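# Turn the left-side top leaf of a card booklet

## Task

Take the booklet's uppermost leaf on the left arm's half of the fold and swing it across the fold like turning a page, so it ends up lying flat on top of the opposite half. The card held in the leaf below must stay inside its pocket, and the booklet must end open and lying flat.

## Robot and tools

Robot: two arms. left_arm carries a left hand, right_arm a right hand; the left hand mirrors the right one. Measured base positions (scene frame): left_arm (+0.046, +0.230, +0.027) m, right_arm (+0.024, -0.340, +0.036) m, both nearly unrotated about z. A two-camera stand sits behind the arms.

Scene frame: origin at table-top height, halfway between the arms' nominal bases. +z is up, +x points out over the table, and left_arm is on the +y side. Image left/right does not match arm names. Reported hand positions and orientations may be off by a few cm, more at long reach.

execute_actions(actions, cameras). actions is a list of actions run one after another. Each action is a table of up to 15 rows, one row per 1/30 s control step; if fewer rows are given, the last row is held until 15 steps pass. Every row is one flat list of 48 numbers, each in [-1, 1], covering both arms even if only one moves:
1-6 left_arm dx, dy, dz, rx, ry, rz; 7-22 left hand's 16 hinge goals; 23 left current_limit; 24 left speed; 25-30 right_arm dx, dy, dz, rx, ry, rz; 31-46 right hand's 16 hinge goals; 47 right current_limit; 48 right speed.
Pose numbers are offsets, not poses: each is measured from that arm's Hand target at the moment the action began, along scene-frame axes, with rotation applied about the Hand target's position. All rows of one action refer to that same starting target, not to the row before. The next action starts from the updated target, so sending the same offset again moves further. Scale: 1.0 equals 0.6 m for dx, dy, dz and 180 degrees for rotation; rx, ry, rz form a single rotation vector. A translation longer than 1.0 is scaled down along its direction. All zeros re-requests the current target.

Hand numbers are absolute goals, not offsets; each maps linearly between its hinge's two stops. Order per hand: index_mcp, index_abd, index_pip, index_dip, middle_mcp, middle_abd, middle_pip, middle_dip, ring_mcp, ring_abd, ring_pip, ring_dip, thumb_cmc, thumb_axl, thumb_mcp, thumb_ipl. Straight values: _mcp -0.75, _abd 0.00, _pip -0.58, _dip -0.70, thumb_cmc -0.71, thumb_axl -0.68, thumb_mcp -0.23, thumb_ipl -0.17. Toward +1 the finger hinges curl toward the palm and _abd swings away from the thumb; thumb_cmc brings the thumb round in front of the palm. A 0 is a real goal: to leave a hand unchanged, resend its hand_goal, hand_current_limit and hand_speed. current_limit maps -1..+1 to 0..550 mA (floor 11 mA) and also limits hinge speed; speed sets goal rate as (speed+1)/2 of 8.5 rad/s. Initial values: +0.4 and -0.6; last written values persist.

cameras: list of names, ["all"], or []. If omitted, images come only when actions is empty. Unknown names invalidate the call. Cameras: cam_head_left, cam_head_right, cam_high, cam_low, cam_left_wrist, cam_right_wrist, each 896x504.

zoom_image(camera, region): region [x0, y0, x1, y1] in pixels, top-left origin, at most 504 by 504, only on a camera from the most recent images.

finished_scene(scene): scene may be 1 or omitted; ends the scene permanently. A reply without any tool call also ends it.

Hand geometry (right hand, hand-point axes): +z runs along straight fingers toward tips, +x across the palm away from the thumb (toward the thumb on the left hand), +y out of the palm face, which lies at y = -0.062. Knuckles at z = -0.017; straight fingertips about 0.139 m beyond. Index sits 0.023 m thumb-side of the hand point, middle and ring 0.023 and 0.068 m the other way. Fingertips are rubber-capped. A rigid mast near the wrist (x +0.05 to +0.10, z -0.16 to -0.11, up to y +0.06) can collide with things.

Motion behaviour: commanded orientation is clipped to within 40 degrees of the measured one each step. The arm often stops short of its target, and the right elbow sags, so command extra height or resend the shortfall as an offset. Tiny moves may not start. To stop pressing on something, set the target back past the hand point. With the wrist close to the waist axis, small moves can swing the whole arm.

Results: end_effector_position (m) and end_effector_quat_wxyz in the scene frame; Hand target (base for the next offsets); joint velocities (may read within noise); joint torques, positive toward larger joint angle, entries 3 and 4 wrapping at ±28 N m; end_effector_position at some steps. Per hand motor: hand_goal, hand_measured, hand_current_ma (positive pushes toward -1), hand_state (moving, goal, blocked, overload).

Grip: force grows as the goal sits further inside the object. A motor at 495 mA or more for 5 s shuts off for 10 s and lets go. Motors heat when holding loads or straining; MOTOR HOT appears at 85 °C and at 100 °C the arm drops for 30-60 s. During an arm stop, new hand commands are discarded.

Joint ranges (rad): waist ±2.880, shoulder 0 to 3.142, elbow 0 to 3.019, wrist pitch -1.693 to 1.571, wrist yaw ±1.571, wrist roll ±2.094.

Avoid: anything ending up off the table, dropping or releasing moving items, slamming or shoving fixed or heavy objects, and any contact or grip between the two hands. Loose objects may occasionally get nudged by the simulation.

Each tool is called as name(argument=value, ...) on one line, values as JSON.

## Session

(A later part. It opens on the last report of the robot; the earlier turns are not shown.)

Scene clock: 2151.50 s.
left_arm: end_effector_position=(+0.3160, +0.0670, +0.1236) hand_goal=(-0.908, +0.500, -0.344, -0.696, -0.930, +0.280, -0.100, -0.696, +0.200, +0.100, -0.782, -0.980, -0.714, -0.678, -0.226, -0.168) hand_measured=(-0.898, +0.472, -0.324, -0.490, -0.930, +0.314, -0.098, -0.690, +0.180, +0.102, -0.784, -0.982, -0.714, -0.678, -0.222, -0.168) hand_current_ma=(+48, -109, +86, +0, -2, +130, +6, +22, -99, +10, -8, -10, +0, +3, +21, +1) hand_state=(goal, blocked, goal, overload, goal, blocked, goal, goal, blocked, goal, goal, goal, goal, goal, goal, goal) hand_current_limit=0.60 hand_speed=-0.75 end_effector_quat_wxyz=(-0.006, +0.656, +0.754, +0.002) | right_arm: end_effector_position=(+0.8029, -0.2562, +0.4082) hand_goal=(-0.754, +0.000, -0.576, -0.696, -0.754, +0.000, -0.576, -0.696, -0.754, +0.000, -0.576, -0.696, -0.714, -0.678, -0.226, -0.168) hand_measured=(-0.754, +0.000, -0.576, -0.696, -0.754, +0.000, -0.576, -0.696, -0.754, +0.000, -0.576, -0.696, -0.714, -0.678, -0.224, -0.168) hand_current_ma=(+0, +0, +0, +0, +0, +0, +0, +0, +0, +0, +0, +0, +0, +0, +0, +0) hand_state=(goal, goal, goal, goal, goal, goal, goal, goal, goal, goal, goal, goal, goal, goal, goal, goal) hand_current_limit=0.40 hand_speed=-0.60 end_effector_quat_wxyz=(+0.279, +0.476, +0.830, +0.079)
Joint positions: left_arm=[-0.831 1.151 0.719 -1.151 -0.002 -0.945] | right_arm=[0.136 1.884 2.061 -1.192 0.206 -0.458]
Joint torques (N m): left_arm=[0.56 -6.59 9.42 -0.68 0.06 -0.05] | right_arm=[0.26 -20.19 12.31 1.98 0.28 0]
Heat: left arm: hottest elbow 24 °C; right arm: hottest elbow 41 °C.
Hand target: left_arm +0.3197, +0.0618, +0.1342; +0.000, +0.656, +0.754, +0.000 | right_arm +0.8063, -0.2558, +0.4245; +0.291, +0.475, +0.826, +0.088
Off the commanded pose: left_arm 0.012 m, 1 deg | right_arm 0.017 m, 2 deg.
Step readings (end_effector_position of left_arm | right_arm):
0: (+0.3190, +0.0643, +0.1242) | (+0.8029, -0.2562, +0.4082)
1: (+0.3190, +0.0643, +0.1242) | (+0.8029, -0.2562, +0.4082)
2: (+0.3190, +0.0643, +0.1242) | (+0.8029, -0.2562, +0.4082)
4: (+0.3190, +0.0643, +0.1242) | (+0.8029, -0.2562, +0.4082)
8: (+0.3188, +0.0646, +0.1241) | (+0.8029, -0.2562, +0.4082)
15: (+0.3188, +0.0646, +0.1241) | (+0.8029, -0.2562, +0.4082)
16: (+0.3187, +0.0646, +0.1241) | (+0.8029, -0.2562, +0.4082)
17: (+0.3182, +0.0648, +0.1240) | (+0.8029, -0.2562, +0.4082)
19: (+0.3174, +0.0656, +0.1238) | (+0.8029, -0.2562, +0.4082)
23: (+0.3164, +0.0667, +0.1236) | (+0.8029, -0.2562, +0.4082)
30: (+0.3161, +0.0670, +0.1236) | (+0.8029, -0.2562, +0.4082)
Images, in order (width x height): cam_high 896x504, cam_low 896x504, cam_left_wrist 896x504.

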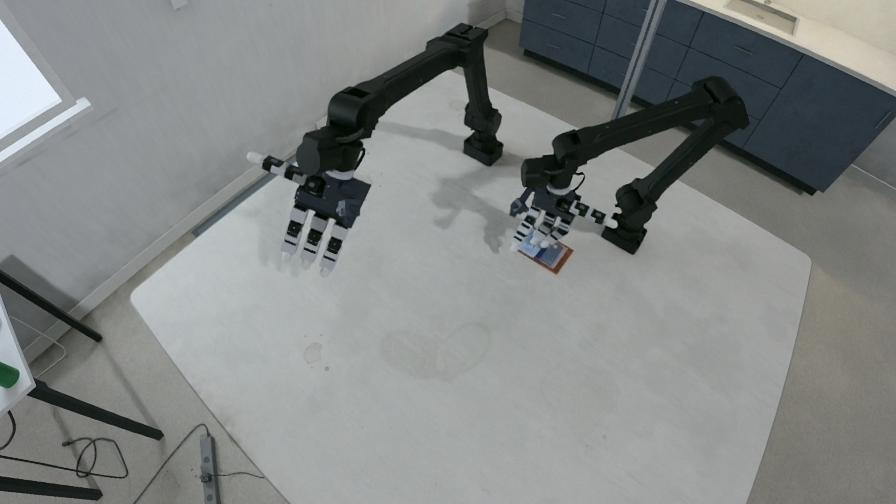

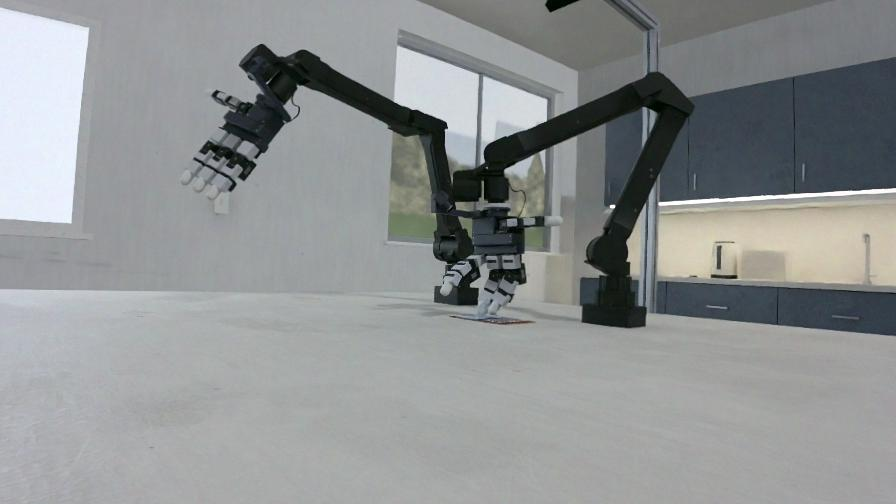

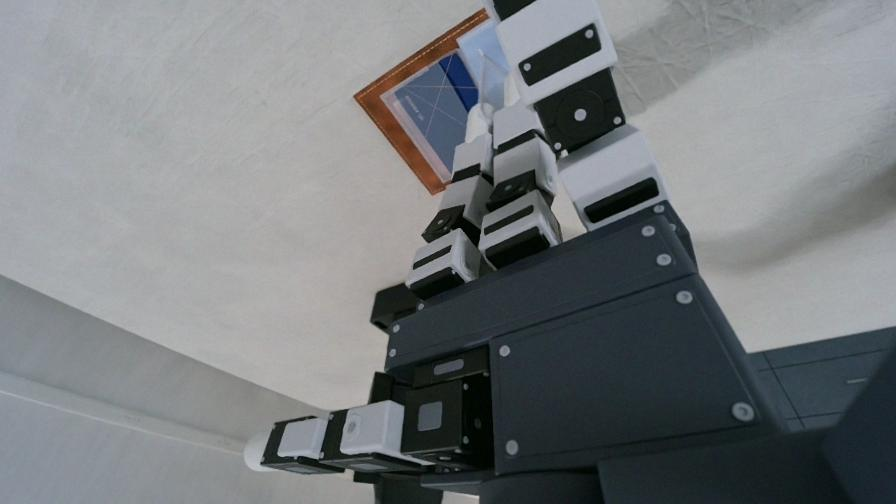

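execute_actions(actions=[[[0,0,0,0,0,0,-0.908,0.5,-0.343,-0.696,-0.93,0.3,0.3,-0.696,0.2,0.1,-0.781,-0.98,-0.714,-0.678,-0.226,-0.168,0.6,-0.6,0,0,0,0,0,0,-0.754,0,-0.576,-0.696,-0.754,0,-0.576,-0.696,-0.754,0,-0.576,-0.696,-0.714,-0.678,-0.226,-0.168,0.4,-0.6]]], cameras=["cam_left_wrist","cam_low","cam_high"])

zoom_image(camera="cam_left_wrist", region=[365, 0, 625, 200])

zoom_image(camera="cam_low", region=[430, 280, 540, 340])

zoom_image(camera="cam_high", region=[505, 215, 585, 275])

Scene clock: 2163.20 s.
left_arm: end_effector_position=(+0.3148, +0.0682, +0.1233) hand_goal=(-0.908, +0.500, -0.344, -0.696, -0.930, +0.300, +0.300, -0.696, +0.200, +0.100, -0.782, -0.980, -0.714, -0.678, -0.226, -0.168) hand_measured=(-0.898, +0.480, -0.338, -0.490, -0.932, +0.310, +0.292, -0.694, +0.180, +0.102, -0.784, -0.982, -0.714, -0.678, -0.222, -0.168) hand_current_ma=(+42, -74, +27, +0, -8, +38, -34, +8, -98, +10, -8, -10, +0, +3, +21, +1) hand_state=(goal, goal, goal, overload, goal, goal, goal, goal, blocked, goal, goal, goal, goal, goal, goal, goal) hand_current_limit=0.60 hand_speed=-0.60 end_effector_quat_wxyz=(-0.009, +0.656, +0.754, +0.002) | right_arm: end_effector_position=(+0.8029, -0.2562, +0.4082) hand_goal=(-0.754, +0.000, -0.576, -0.696, -0.754, +0.000, -0.576, -0.696, -0.754, +0.000, -0.576, -0.696, -0.714, -0.678, -0.226, -0.168) hand_measured=(-0.754, +0.000, -0.576, -0.696, -0.754, +0.000, -0.576, -0.696, -0.754, +0.000, -0.576, -0.696, -0.714, -0.678, -0.224, -0.168) hand_current_ma=(+0, +0, +0, +0, +0, +0, +0, +0, +0, +0, +0, +0, +0, +0, +0, +0) hand_state=(goal, goal, goal, goal, goal, goal, goal, goal, goal, goal, goal, goal, goal, goal, goal, goal) hand_current_limit=0.40 hand_speed=-0.60 end_effector_quat_wxyz=(+0.279, +0.476, +0.830, +0.079)
Joint positions: left_arm=[-0.831 1.151 0.719 -1.158 -0.002 -0.945] | right_arm=[0.136 1.884 2.061 -1.192 0.206 -0.458]
Joint torques (N m): left_arm=[0.56 -6.77 9.46 -0.4 0 -0.05] | right_arm=[0.32 -20.19 12.33 1.98 0.27 0]
Heat: left arm: hottest elbow 25 °C; right arm: hottest elbow 41 °C.
Hand target: left_arm +0.3198, +0.0617, +0.1342; +0.000, +0.656, +0.754, +0.000 | right_arm +0.8063, -0.2558, +0.4245; +0.291, +0.475, +0.826, +0.088
Off the commanded pose: left_arm 0.014 m, 1 deg | right_arm 0.017 m, 2 deg.
Step readings (end_effector_position of left_arm | right_arm):
0: (+0.3160, +0.0670, +0.1236) | (+0.8029, -0.2562, +0.4082)
1: (+0.3160, +0.0670, +0.1235) | (+0.8029, -0.2562, +0.4082)
2: (+0.3157, +0.0671, +0.1235) | (+0.8029, -0.2562, +0.4082)
4: (+0.3150, +0.0679, +0.1233) | (+0.8029, -0.2562, +0.4082)
8: (+0.3148, +0.0682, +0.1233) | (+0.8029, -0.2562, +0.4082)
15: (+0.3148, +0.0682, +0.1233) | (+0.8029, -0.2562, +0.4082)
Images, in order (width x height): cam_high 896x504, cam_low 896x504, cam_left_wrist 896x504.

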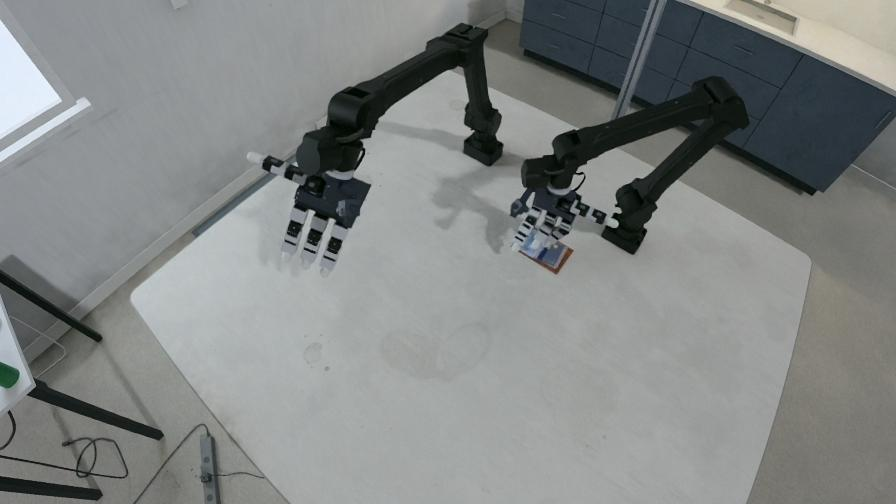

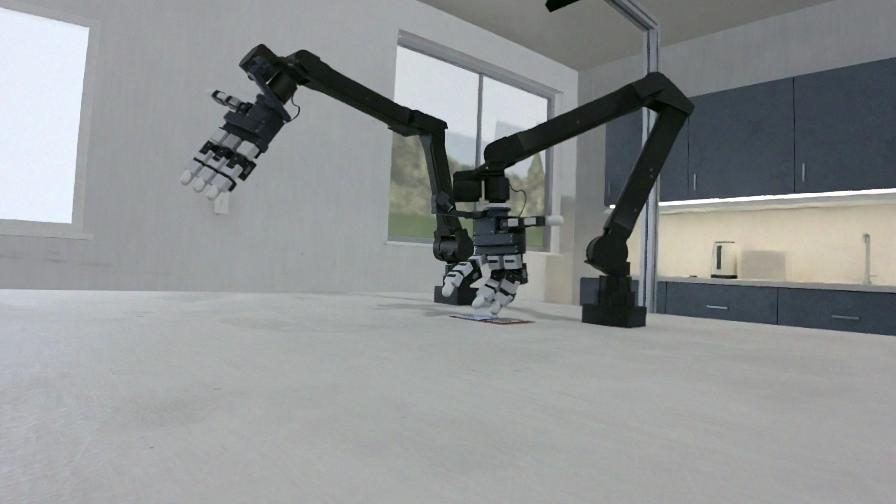

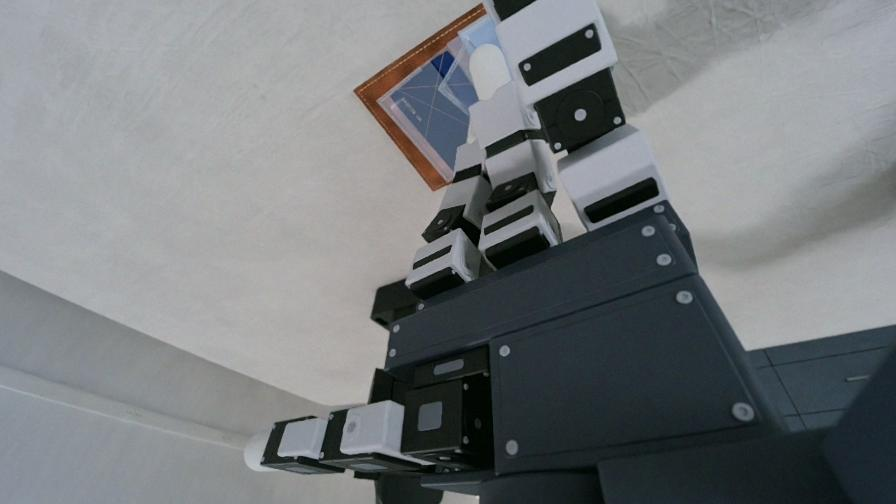

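Scaled by 1.938 from the camera's 896x504 image, which has a finer 1280x720 frame.

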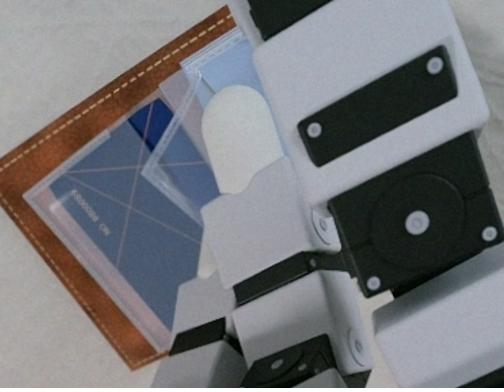

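Scaled by 4.582 from the camera's 896x504 image, which has a finer 1280x720 frame.

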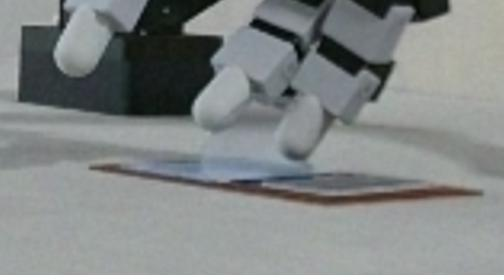

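Scaled by 6.300 from the camera's 896x504 image, which has a finer 1280x720 frame.

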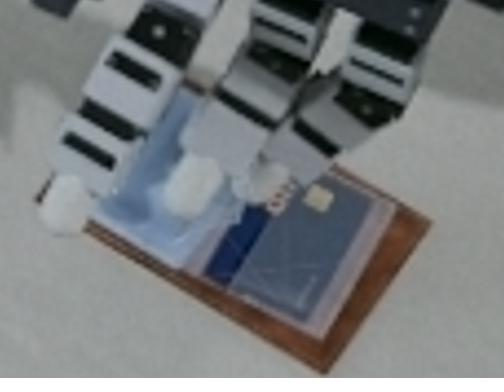

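execute_actions(actions=[[[0,0,0,0,0,0,-0.908,0.5,-0.343,-0.696,-0.4,0.2,0.3,-0.696,0.2,0.1,-0.781,-0.98,-0.714,-0.678,-0.226,-0.168,0.6,-0.5,0,0,0,0,0,0,-0.754,0,-0.576,-0.696,-0.754,0,-0.576,-0.696,-0.754,0,-0.576,-0.696,-0.714,-0.678,-0.226,-0.168,0.4,-0.6]],[[0.025,-0.015,0.002,0,0,0,-0.908,0.5,-0.343,-0.696,0.1,0.1,0,-0.696,0.2,0.1,-0.781,-0.98,-0.714,-0.678,-0.226,-0.168,0.6,-0.5,0,0,0,0,0,0,-0.754,0,-0.576,-0.696,-0.754,0,-0.576,-0.696,-0.754,0,-0.576,-0.696,-0.714,-0.678,-0.226,-0.168,0.4,-0.6]]], cameras=["cam_left_wrist","cam_low","cam_high"])

zoom_image(camera="cam_left_wrist", region=[365, 0, 625, 200])

zoom_image(camera="cam_low", region=[430, 280, 540, 340])

zoom_image(camera="cam_high", region=[505, 215, 585, 275])

Scene clock: 2180.23 s.
left_arm: end_effector_position=(+0.3204, +0.0644, +0.1212) hand_goal=(-0.908, +0.500, -0.344, -0.696, +0.100, +0.100, +0.000, -0.696, +0.200, +0.100, -0.782, -0.980, -0.714, -0.678, -0.226, -0.168) hand_measured=(-0.876, +0.486, -0.330, -0.490, -0.442, +0.102, +0.000, -0.694, +0.180, +0.102, -0.784, -0.982, -0.714, -0.678, -0.222, -0.168) hand_current_ma=(+150, -54, +59, +0, -440, +10, +3, +7, -98, +10, -8, -10, +0, +3, +21, +1) hand_state=(blocked, goal, goal, overload, blocked, goal, goal, goal, blocked, goal, goal, goal, goal, goal, goal, goal) hand_current_limit=0.60 hand_speed=-0.50 end_effector_quat_wxyz=(-0.016, +0.655, +0.756, +0.002) | right_arm: end_effector_position=(+0.8029, -0.2562, +0.4082) hand_goal=(-0.754, +0.000, -0.576, -0.696, -0.754, +0.000, -0.576, -0.696, -0.754, +0.000, -0.576, -0.696, -0.714, -0.678, -0.226, -0.168) hand_measured=(-0.754, +0.000, -0.576, -0.696, -0.754, +0.000, -0.576, -0.696, -0.754, +0.000, -0.576, -0.696, -0.714, -0.678, -0.224, -0.168) hand_current_ma=(+0, +0, +0, +0, +0, +0, +0, +0, +0, +0, +0, +0, +0, +0, +0, +0) hand_state=(goal, goal, goal, goal, goal, goal, goal, goal, goal, goal, goal, goal, goal, goal, goal, goal) hand_current_limit=0.40 hand_speed=-0.60 end_effector_quat_wxyz=(+0.279, +0.476, +0.830, +0.079)
Joint positions: left_arm=[-0.826 1.184 0.739 -1.158 -0.001 -0.944] | right_arm=[0.136 1.884 2.061 -1.192 0.206 -0.458]
Joint torques (N m): left_arm=[1.44 -5.71 10.93 -0.1 -0.03 0.1] | right_arm=[0.32 -20.19 12.31 1.98 0.28 0]
Heat: left arm: hottest elbow 25 °C; right arm: hottest elbow 41 °C.
Hand target: left_arm +0.3348, +0.0527, +0.1354; +0.000, +0.656, +0.754, +0.000 | right_arm +0.8063, -0.2558, +0.4245; +0.291, +0.475, +0.826, +0.088
Off the commanded pose: left_arm 0.023 m, 2 deg | right_arm 0.017 m, 2 deg.
Step readings (end_effector_position of left_arm | right_arm):
0: (+0.3148, +0.0682, +0.1233) | (+0.8029, -0.2562, +0.4082)
1: (+0.3147, +0.0681, +0.1233) | (+0.8029, -0.2562, +0.4082)
2: (+0.3147, +0.0681, +0.1233) | (+0.8029, -0.2562, +0.4082)
4: (+0.3147, +0.0681, +0.1233) | (+0.8029, -0.2562, +0.4082)
8: (+0.3147, +0.0681, +0.1233) | (+0.8029, -0.2562, +0.4082)
15: (+0.3147, +0.0681, +0.1233) | (+0.8029, -0.2562, +0.4082)
16: (+0.3147, +0.0681, +0.1233) | (+0.8029, -0.2562, +0.4082)
17: (+0.3147, +0.0681, +0.1233) | (+0.8029, -0.2562, +0.4082)
19: (+0.3152, +0.0678, +0.1228) | (+0.8029, -0.2562, +0.4082)
23: (+0.3186, +0.0654, +0.1215) | (+0.8029, -0.2562, +0.4082)
30: (+0.3203, +0.0643, +0.1212) | (+0.8029, -0.2562, +0.4082)
Images, in order (width x height): cam_high 896x504, cam_low 896x504, cam_left_wrist 896x504.

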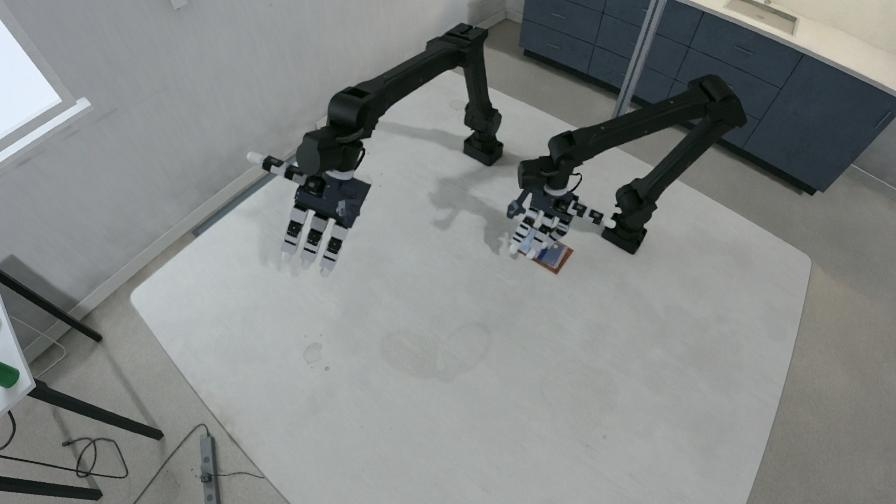

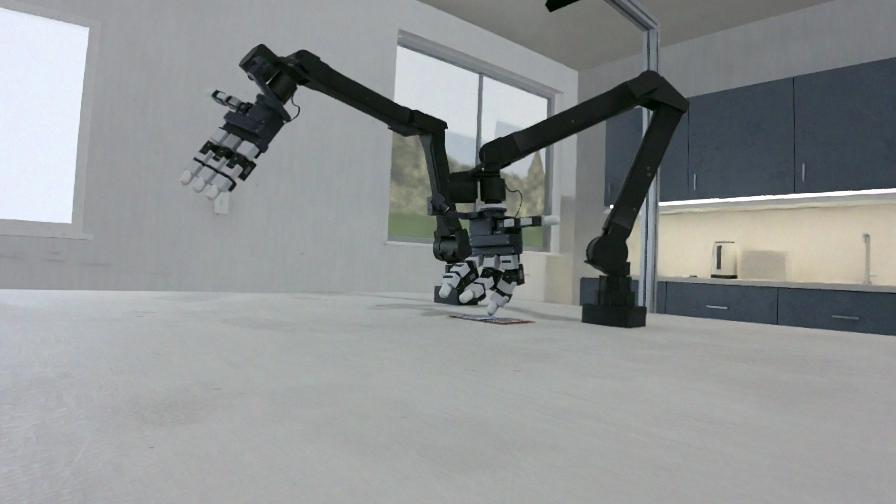

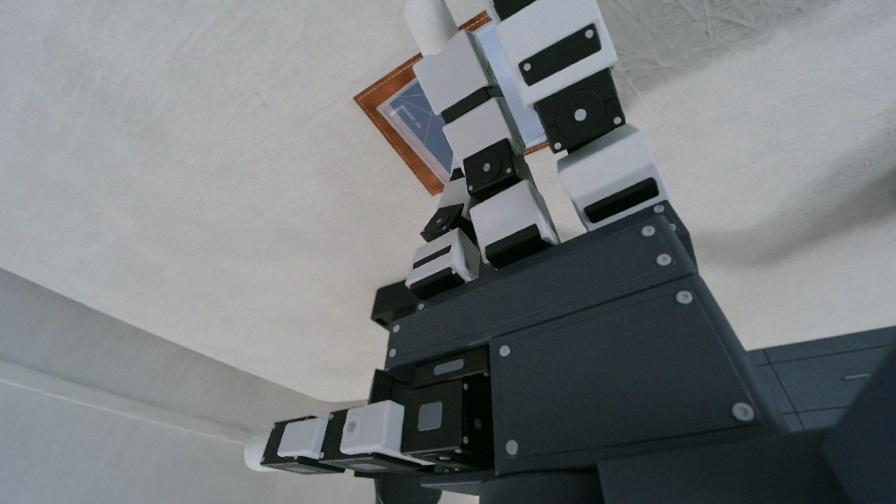

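Scaled by 1.938 from the camera's 896x504 image, which has a finer 1280x720 frame.

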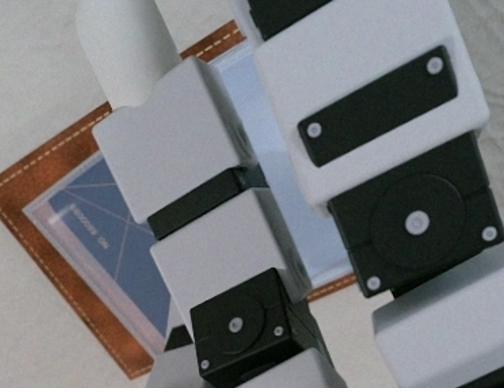

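Scaled by 4.582 from the camera's 896x504 image, which has a finer 1280x720 frame.

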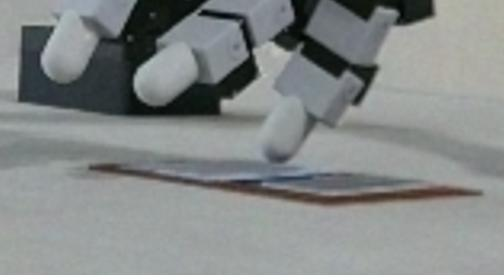

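Scaled by 6.300 from the camera's 896x504 image, which has a finer 1280x720 frame.

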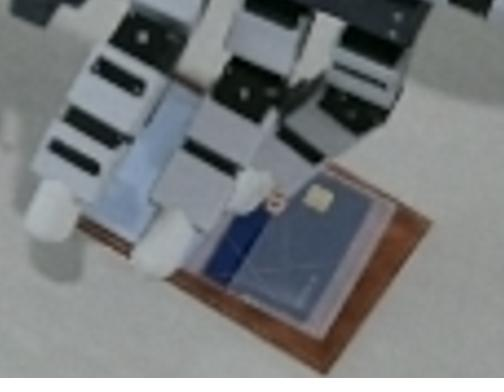

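execute_actions(actions=[[[0,0,0.012,0,0,0,-0.908,0.5,-0.343,-0.696,-0.44,0.3,0.1,-0.696,0.2,0.2,-0.781,-0.98,-0.714,-0.678,-0.226,-0.168,0.6,-0.5,0,0,0,0,0,0,-0.754,0,-0.576,-0.696,-0.754,0,-0.576,-0.696,-0.754,0,-0.576,-0.696,-0.714,-0.678,-0.226,-0.168,0.4,-0.6]],[[0,0,0.008,0,0,0,-0.908,0.5,-0.343,-0.696,0.1,0.3,0.1,-0.696,0.2,0.3,-0.781,-0.98,-0.714,-0.678,-0.226,-0.168,0.6,-0.5,0,0,0,0,0,0,-0.754,0,-0.576,-0.696,-0.754,0,-0.576,-0.696,-0.754,0,-0.576,-0.696,-0.714,-0.678,-0.226,-0.168,0.4,-0.6]]], cameras=["cam_left_wrist","cam_low","cam_high","cam_head_right"])

zoom_image(camera="cam_left_wrist", region=[365, 0, 625, 200])

zoom_image(camera="cam_low", region=[430, 280, 540, 340])

zoom_image(camera="cam_high", region=[505, 215, 585, 275])

Scene clock: 2190.13 s.
left_arm: end_effector_position=(+0.3218, +0.0628, +0.1290) hand_goal=(-0.908, +0.500, -0.344, -0.696, +0.100, +0.300, +0.100, -0.696, +0.200, +0.300, -0.782, -0.980, -0.714, -0.678, -0.226, -0.168) hand_measured=(-0.876, +0.486, -0.330, -0.486, -0.442, +0.296, +0.092, -0.694, +0.180, +0.296, -0.784, -0.982, -0.714, -0.678, -0.222, -0.168) hand_current_ma=(+149, -55, +59, +0, -440, -17, -31, +7, -98, -14, -8, -10, +0, +3, +21, +1) hand_state=(blocked, goal, goal, overload, blocked, goal, goal, goal, blocked, goal, goal, goal, goal, goal, goal, goal) hand_current_limit=0.60 hand_speed=-0.50 end_effector_quat_wxyz=(-0.019, +0.655, +0.755, +0.002) | right_arm: end_effector_position=(+0.8029, -0.2562, +0.4082) hand_goal=(-0.754, +0.000, -0.576, -0.696, -0.754, +0.000, -0.576, -0.696, -0.754, +0.000, -0.576, -0.696, -0.714, -0.678, -0.226, -0.168) hand_measured=(-0.754, +0.000, -0.576, -0.696, -0.754, +0.000, -0.576, -0.696, -0.754, +0.000, -0.576, -0.696, -0.714, -0.678, -0.224, -0.168) hand_current_ma=(+0, +0, +0, +0, +0, +0, +0, +0, +0, +0, +0, +0, +0, +0, +0, +0) hand_state=(goal, goal, goal, goal, goal, goal, goal, goal, goal, goal, goal, goal, goal, goal, goal, goal) hand_current_limit=0.40 hand_speed=-0.60 end_effector_quat_wxyz=(+0.279, +0.476, +0.830, +0.079)
Joint positions: left_arm=[-0.826 1.184 0.762 -1.187 -0.001 -0.944] | right_arm=[0.136 1.884 2.061 -1.192 0.206 -0.458]
Joint torques (N m): left_arm=[1.55 -7.12 11.1 -0.47 -0.01 0.1] | right_arm=[0.32 -20.19 12.31 1.96 0.28 0]
Heat: left arm: hottest elbow 26 °C; right arm: hottest elbow 41 °C.
Hand target: left_arm +0.3347, +0.0526, +0.1475; +0.000, +0.657, +0.754, +0.000 | right_arm +0.8063, -0.2558, +0.4245; +0.291, +0.475, +0.826, +0.088
Off the commanded pose: left_arm 0.025 m, 2 deg | right_arm 0.017 m, 2 deg.
Step readings (end_effector_position of left_arm | right_arm):
0: (+0.3204, +0.0644, +0.1212) | (+0.8029, -0.2562, +0.4082)
1: (+0.3204, +0.0644, +0.1212) | (+0.8029, -0.2562, +0.4082)
2: (+0.3205, +0.0642, +0.1214) | (+0.8029, -0.2562, +0.4082)
4: (+0.3208, +0.0639, +0.1225) | (+0.8029, -0.2562, +0.4082)
8: (+0.3220, +0.0626, +0.1254) | (+0.8029, -0.2562, +0.4082)
15: (+0.3221, +0.0626, +0.1262) | (+0.8029, -0.2562, +0.4082)
16: (+0.3220, +0.0626, +0.1262) | (+0.8029, -0.2562, +0.4082)
17: (+0.3217, +0.0630, +0.1261) | (+0.8029, -0.2562, +0.4082)
19: (+0.3215, +0.0632, +0.1267) | (+0.8029, -0.2562, +0.4082)
23: (+0.3218, +0.0629, +0.1283) | (+0.8029, -0.2562, +0.4082)
30: (+0.3219, +0.0628, +0.1290) | (+0.8029, -0.2562, +0.4082)
Images, in order (width x height): cam_head_right 896x504, cam_high 896x504, cam_low 896x504, cam_left_wrist 896x504.

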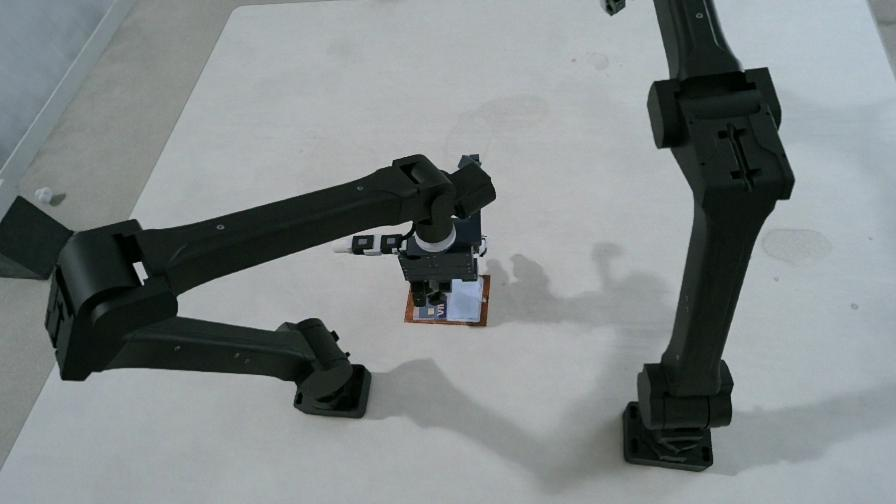

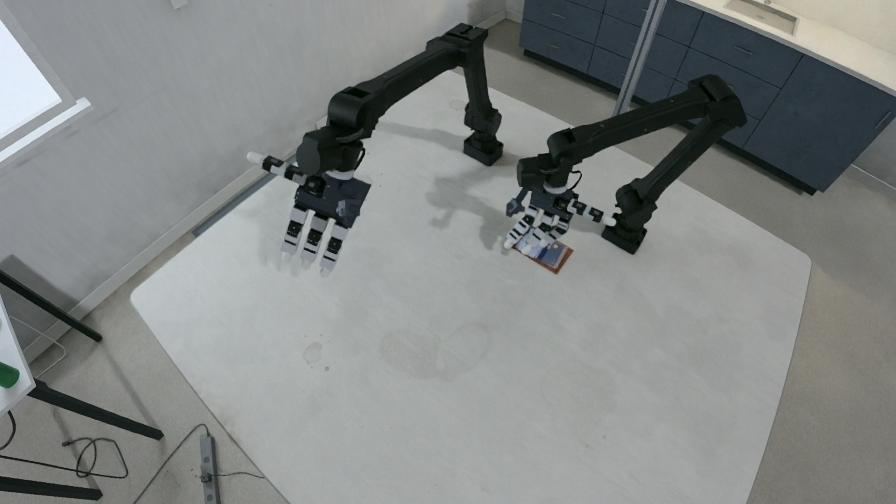

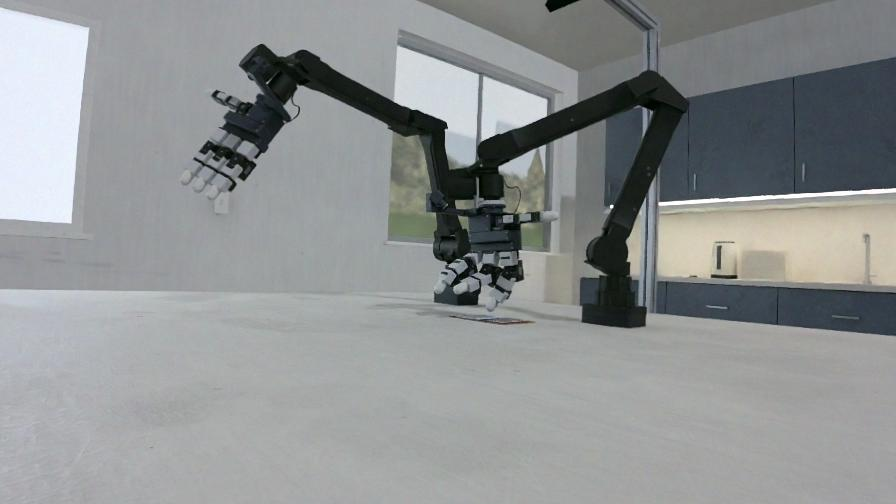

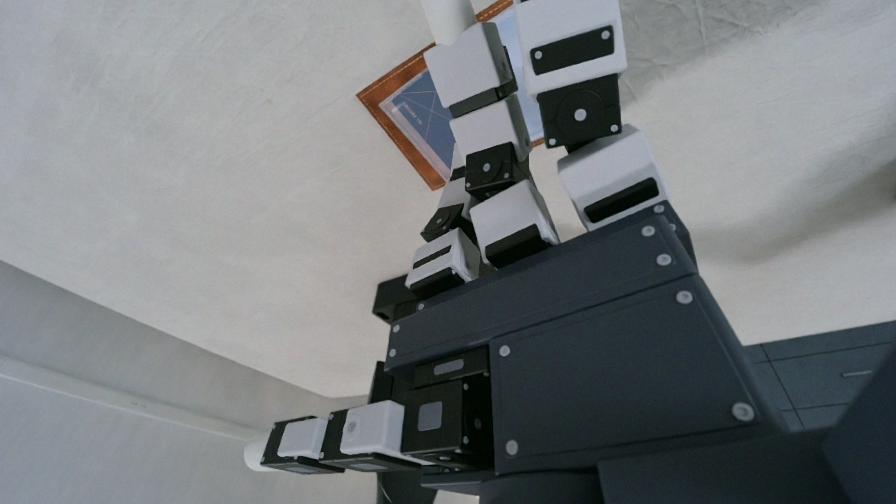

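Scaled by 1.938 from the camera's 896x504 image, which has a finer 1280x720 frame.

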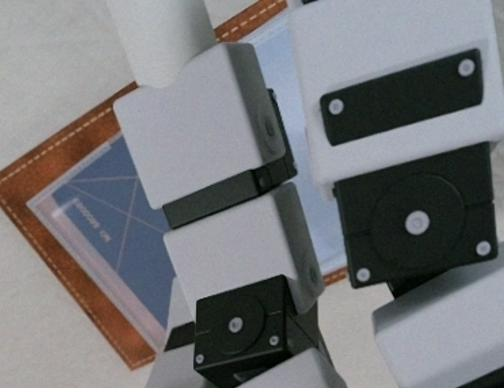

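Scaled by 4.582 from the camera's 896x504 image, which has a finer 1280x720 frame.

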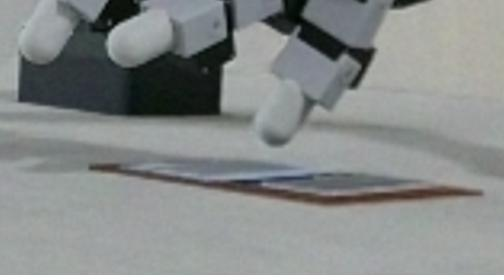

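Scaled by 6.300 from the camera's 896x504 image, which has a finer 1280x720 frame.

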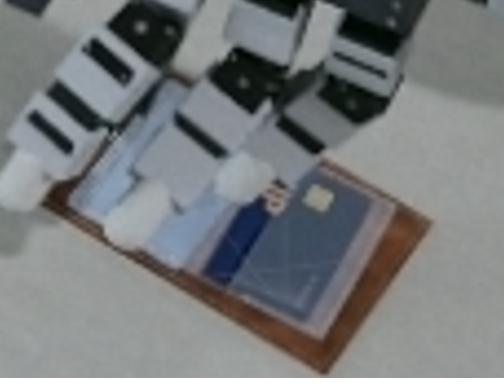

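zoom_image(camera="cam_head_right", region=[395, 260, 505, 335])

zoom_image(camera="cam_high", region=[510, 230, 575, 275])

Scaled by 4.582 from the camera's 896x504 image, which has a finer 1280x720 frame.

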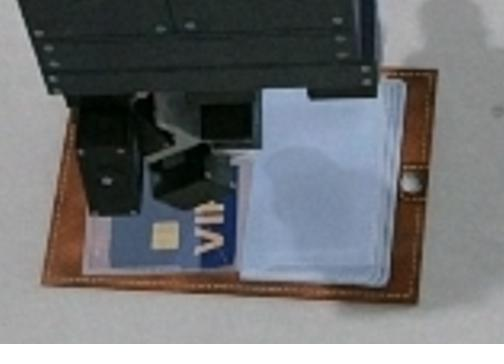

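Scaled by 7.754 from the camera's 896x504 image, which has a finer 1280x720 frame.

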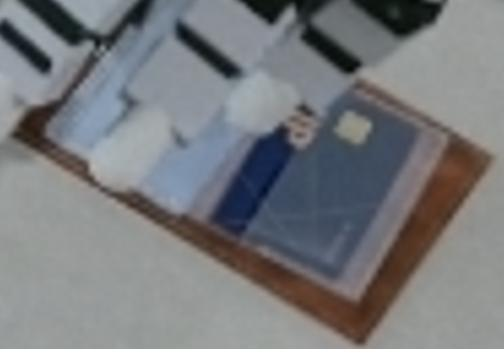

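execute_actions(actions=[[[0,0,0.05,0,0,0,-0.908,0.5,-0.343,-0.696,-0.43,0.3,0.1,-0.696,0.2,0.3,-0.781,-0.98,-0.714,-0.678,-0.226,-0.168,0.6,-0.5,0,0,0,0,0,0,-0.754,0,-0.576,-0.696,-0.754,0,-0.576,-0.696,-0.754,0,-0.576,-0.696,-0.714,-0.678,-0.226,-0.168,0.4,-0.6]],[[0,0,0.05,0,0,0,-0.8,0.2,-0.343,-0.696,-0.43,0.2,0.1,-0.696,0.2,0.2,-0.781,-0.98,-0.714,-0.678,-0.226,-0.168,0.6,-0.5,0,0,0,0,0,0,-0.754,0,-0.576,-0.696,-0.754,0,-0.576,-0.696,-0.754,0,-0.576,-0.696,-0.714,-0.678,-0.226,-0.168,0.4,-0.6]]], cameras=["cam_left_wrist","cam_low","cam_high","cam_head_right"])

zoom_image(camera="cam_left_wrist", region=[345, 0, 605, 200])

zoom_image(camera="cam_low", region=[430, 280, 540, 340])

zoom_image(camera="cam_high", region=[505, 225, 585, 280])

zoom_image(camera="cam_head_right", region=[395, 260, 505, 335])

Scene clock: 2202.53 s.
left_arm: end_effector_position=(+0.3243, +0.0607, +0.1865) hand_goal=(-0.800, +0.200, -0.344, -0.696, -0.430, +0.200, +0.100, -0.696, +0.200, +0.200, -0.782, -0.980, -0.714, -0.678, -0.226, -0.168) hand_measured=(-0.800, +0.202, -0.342, -0.486, -0.440, +0.202, +0.092, -0.694, +0.180, +0.204, -0.784, -0.982, -0.714, -0.678, -0.222, -0.168) hand_current_ma=(-3, +9, +11, +0, -49, +8, -30, +7, -94, +11, -8, -10, +0, +3, +21, +1) hand_state=(goal, goal, goal, overload, goal, goal, goal, goal, goal, goal, goal, goal, goal, goal, goal, goal) hand_current_limit=0.60 hand_speed=-0.50 end_effector_quat_wxyz=(-0.021, +0.655, +0.755, +0.002) | right_arm: end_effector_position=(+0.8029, -0.2562, +0.4082) hand_goal=(-0.754, +0.000, -0.576, -0.696, -0.754, +0.000, -0.576, -0.696, -0.754, +0.000, -0.576, -0.696, -0.714, -0.678, -0.226, -0.168) hand_measured=(-0.754, +0.000, -0.576, -0.696, -0.754, +0.000, -0.576, -0.696, -0.754, +0.000, -0.576, -0.696, -0.714, -0.678, -0.224, -0.168) hand_current_ma=(+0, +0, +0, +0, +0, +0, +0, +0, +0, +0, +0, +0, +0, +0, +0, +0) hand_state=(goal, goal, goal, goal, goal, goal, goal, goal, goal, goal, goal, goal, goal, goal, goal, goal) hand_current_limit=0.40 hand_speed=-0.60 end_effector_quat_wxyz=(+0.279, +0.476, +0.830, +0.079)
Joint positions: left_arm=[-0.825 1.138 0.888 -1.363 -0.001 -0.943] | right_arm=[0.136 1.884 2.061 -1.192 0.206 -0.458]
Joint torques (N m): left_arm=[1.26 -7.65 11.47 -0.32 -0.06 0.09] | right_arm=[0.32 -20.19 12.31 1.96 0.28 0]
Heat: left arm: hottest elbow 27 °C; right arm: hottest elbow 41 °C.
Hand target: left_arm +0.3347, +0.0526, +0.2075; +0.000, +0.657, +0.754, +0.000 | right_arm +0.8063, -0.2558, +0.4245; +0.291, +0.475, +0.826, +0.088
Off the commanded pose: left_arm 0.025 m, 2 deg | right_arm 0.017 m, 2 deg.
Step readings (end_effector_position of left_arm | right_arm):
0: (+0.3218, +0.0628, +0.1290) | (+0.8029, -0.2562, +0.4082)
1: (+0.3217, +0.0629, +0.1291) | (+0.8029, -0.2562, +0.4082)
2: (+0.3212, +0.0635, +0.1303) | (+0.8029, -0.2562, +0.4082)
4: (+0.3202, +0.0647, +0.1348) | (+0.8029, -0.2562, +0.4082)
8: (+0.3229, +0.0622, +0.1489) | (+0.8029, -0.2562, +0.4082)
15: (+0.3239, +0.0612, +0.1571) | (+0.8029, -0.2562, +0.4082)
16: (+0.3237, +0.0614, +0.1572) | (+0.8029, -0.2562, +0.4082)
17: (+0.3229, +0.0622, +0.1583) | (+0.8029, -0.2562, +0.4082)
19: (+0.3217, +0.0635, +0.1630) | (+0.8029, -0.2562, +0.4082)
23: (+0.3237, +0.0614, +0.1778) | (+0.8029, -0.2562, +0.4082)
30: (+0.3248, +0.0603, +0.1866) | (+0.8029, -0.2562, +0.4082)
Images, in order (width x height): cam_head_right 896x504, cam_high 896x504, cam_low 896x504, cam_left_wrist 896x504.

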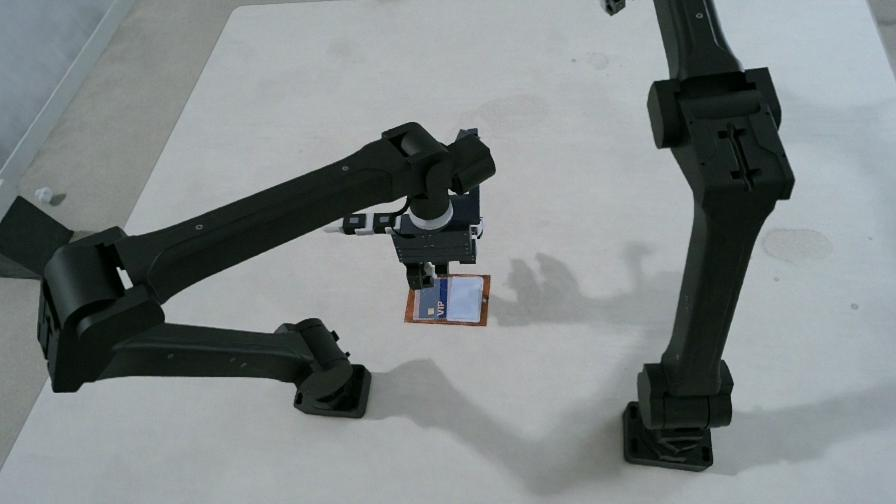

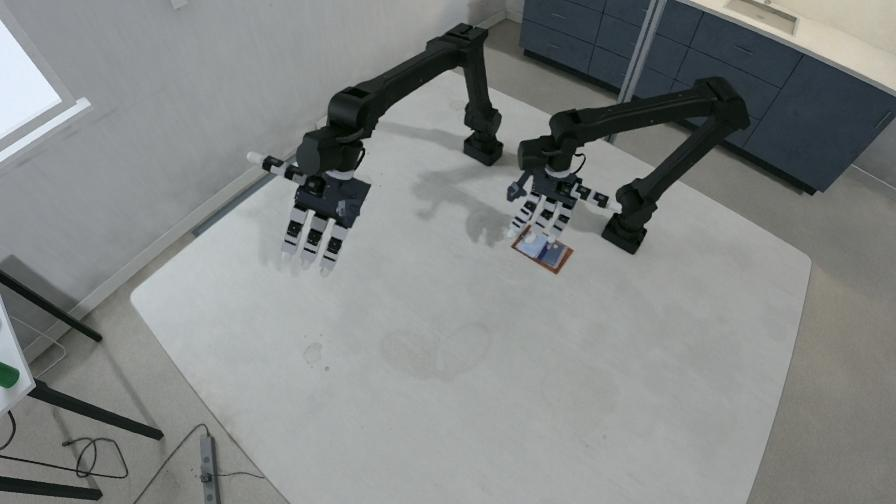

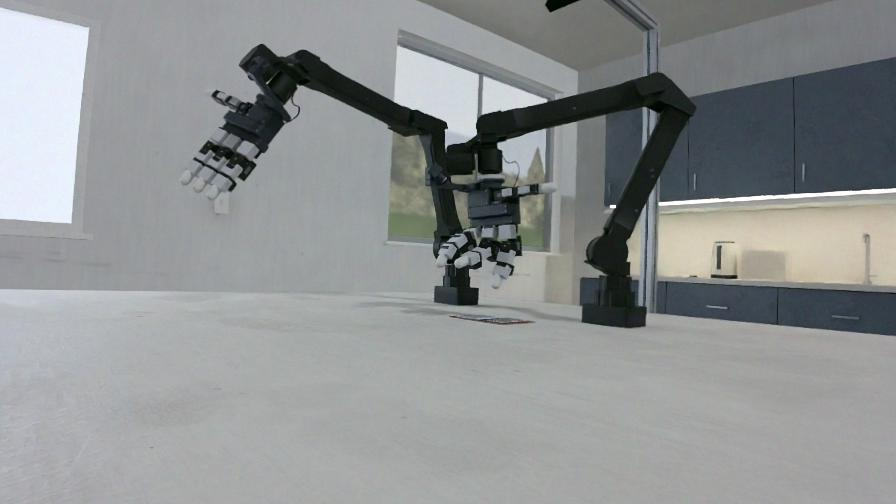

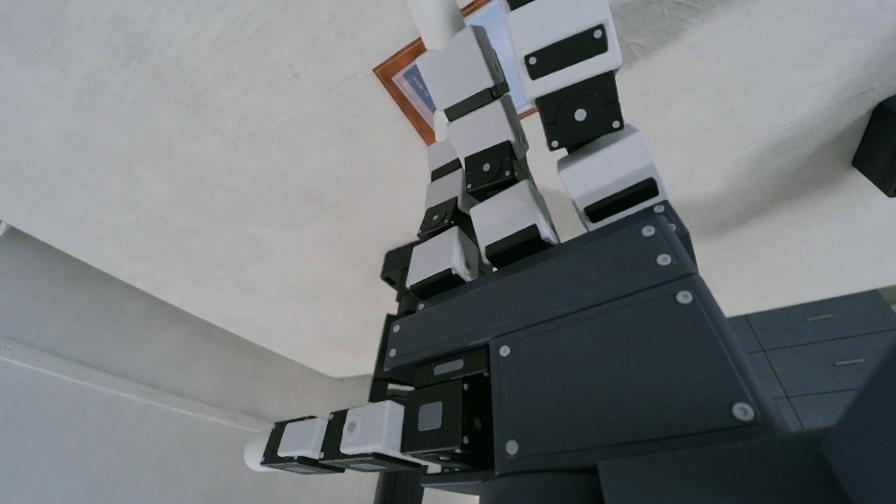

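Scaled by 1.938 from the camera's 896x504 image, which has a finer 1280x720 frame.

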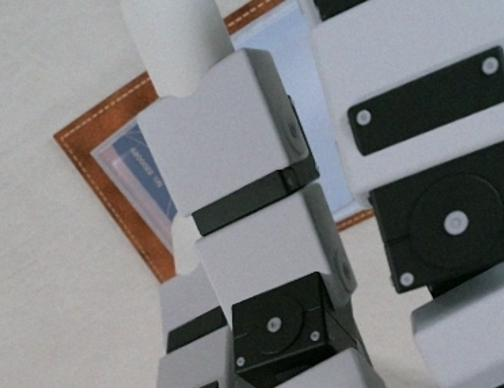

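Scaled by 4.582 from the camera's 896x504 image, which has a finer 1280x720 frame.

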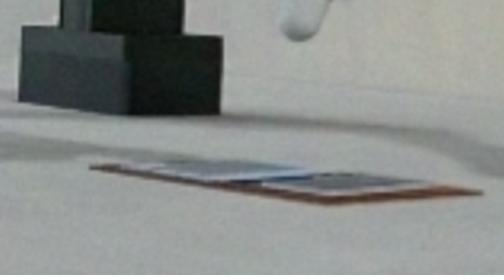

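Scaled by 6.300 from the camera's 896x504 image, which has a finer 1280x720 frame.

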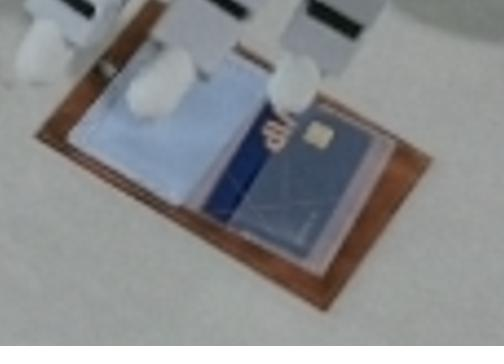

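Scaled by 4.582 from the camera's 896x504 image, which has a finer 1280x720 frame.

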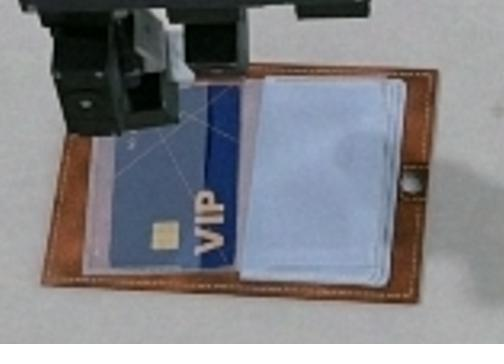

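zoom_image(camera="cam_head_right", region=[400, 275, 450, 330])

zoom_image(camera="cam_head_right", region=[440, 270, 495, 330])

zoom_image(camera="cam_high", region=[510, 230, 545, 262])

zoom_image(camera="cam_high", region=[535, 240, 575, 275])

Scaled by 9.164 from the camera's 896x504 image, which has a finer 1280x720 frame.

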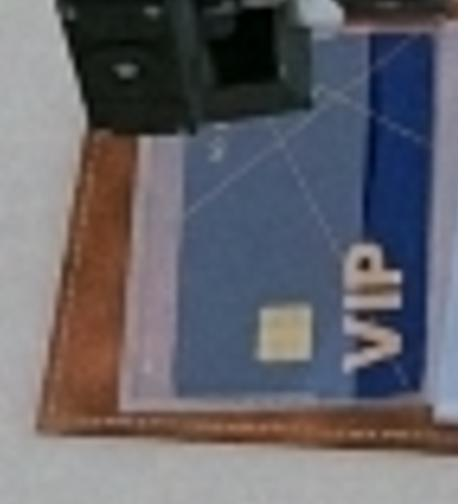

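Scaled by 8.400 from the camera's 896x504 image, which has a finer 1280x720 frame.

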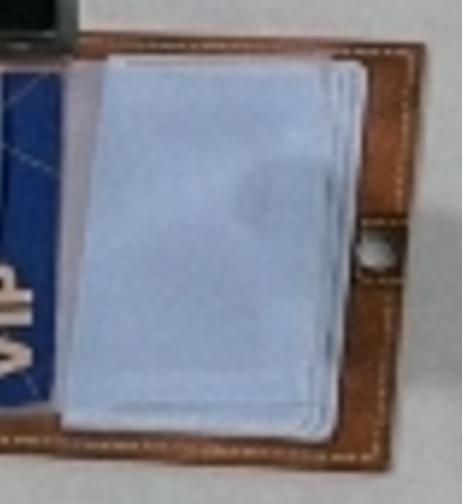

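Scaled by 14.400 from the camera's 896x504 image, which has a finer 1280x720 frame.

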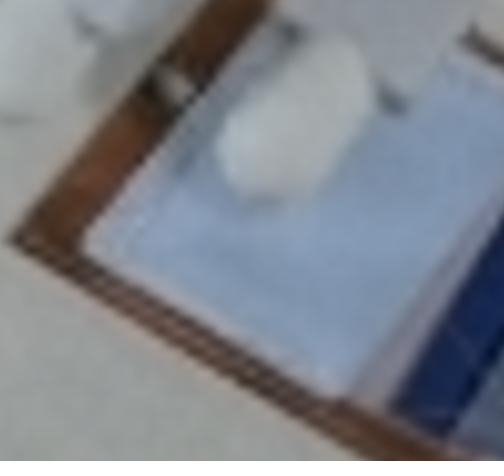

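Scaled by 12.600 from the camera's 896x504 image, which has a finer 1280x720 frame.

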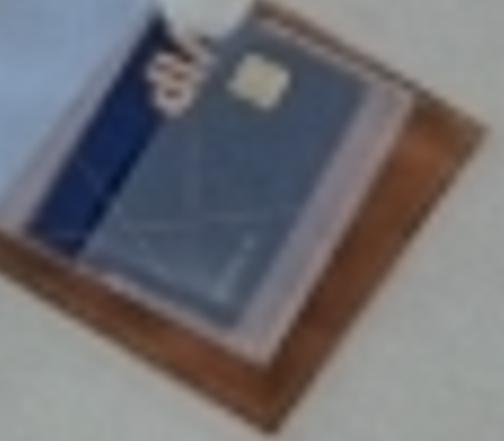

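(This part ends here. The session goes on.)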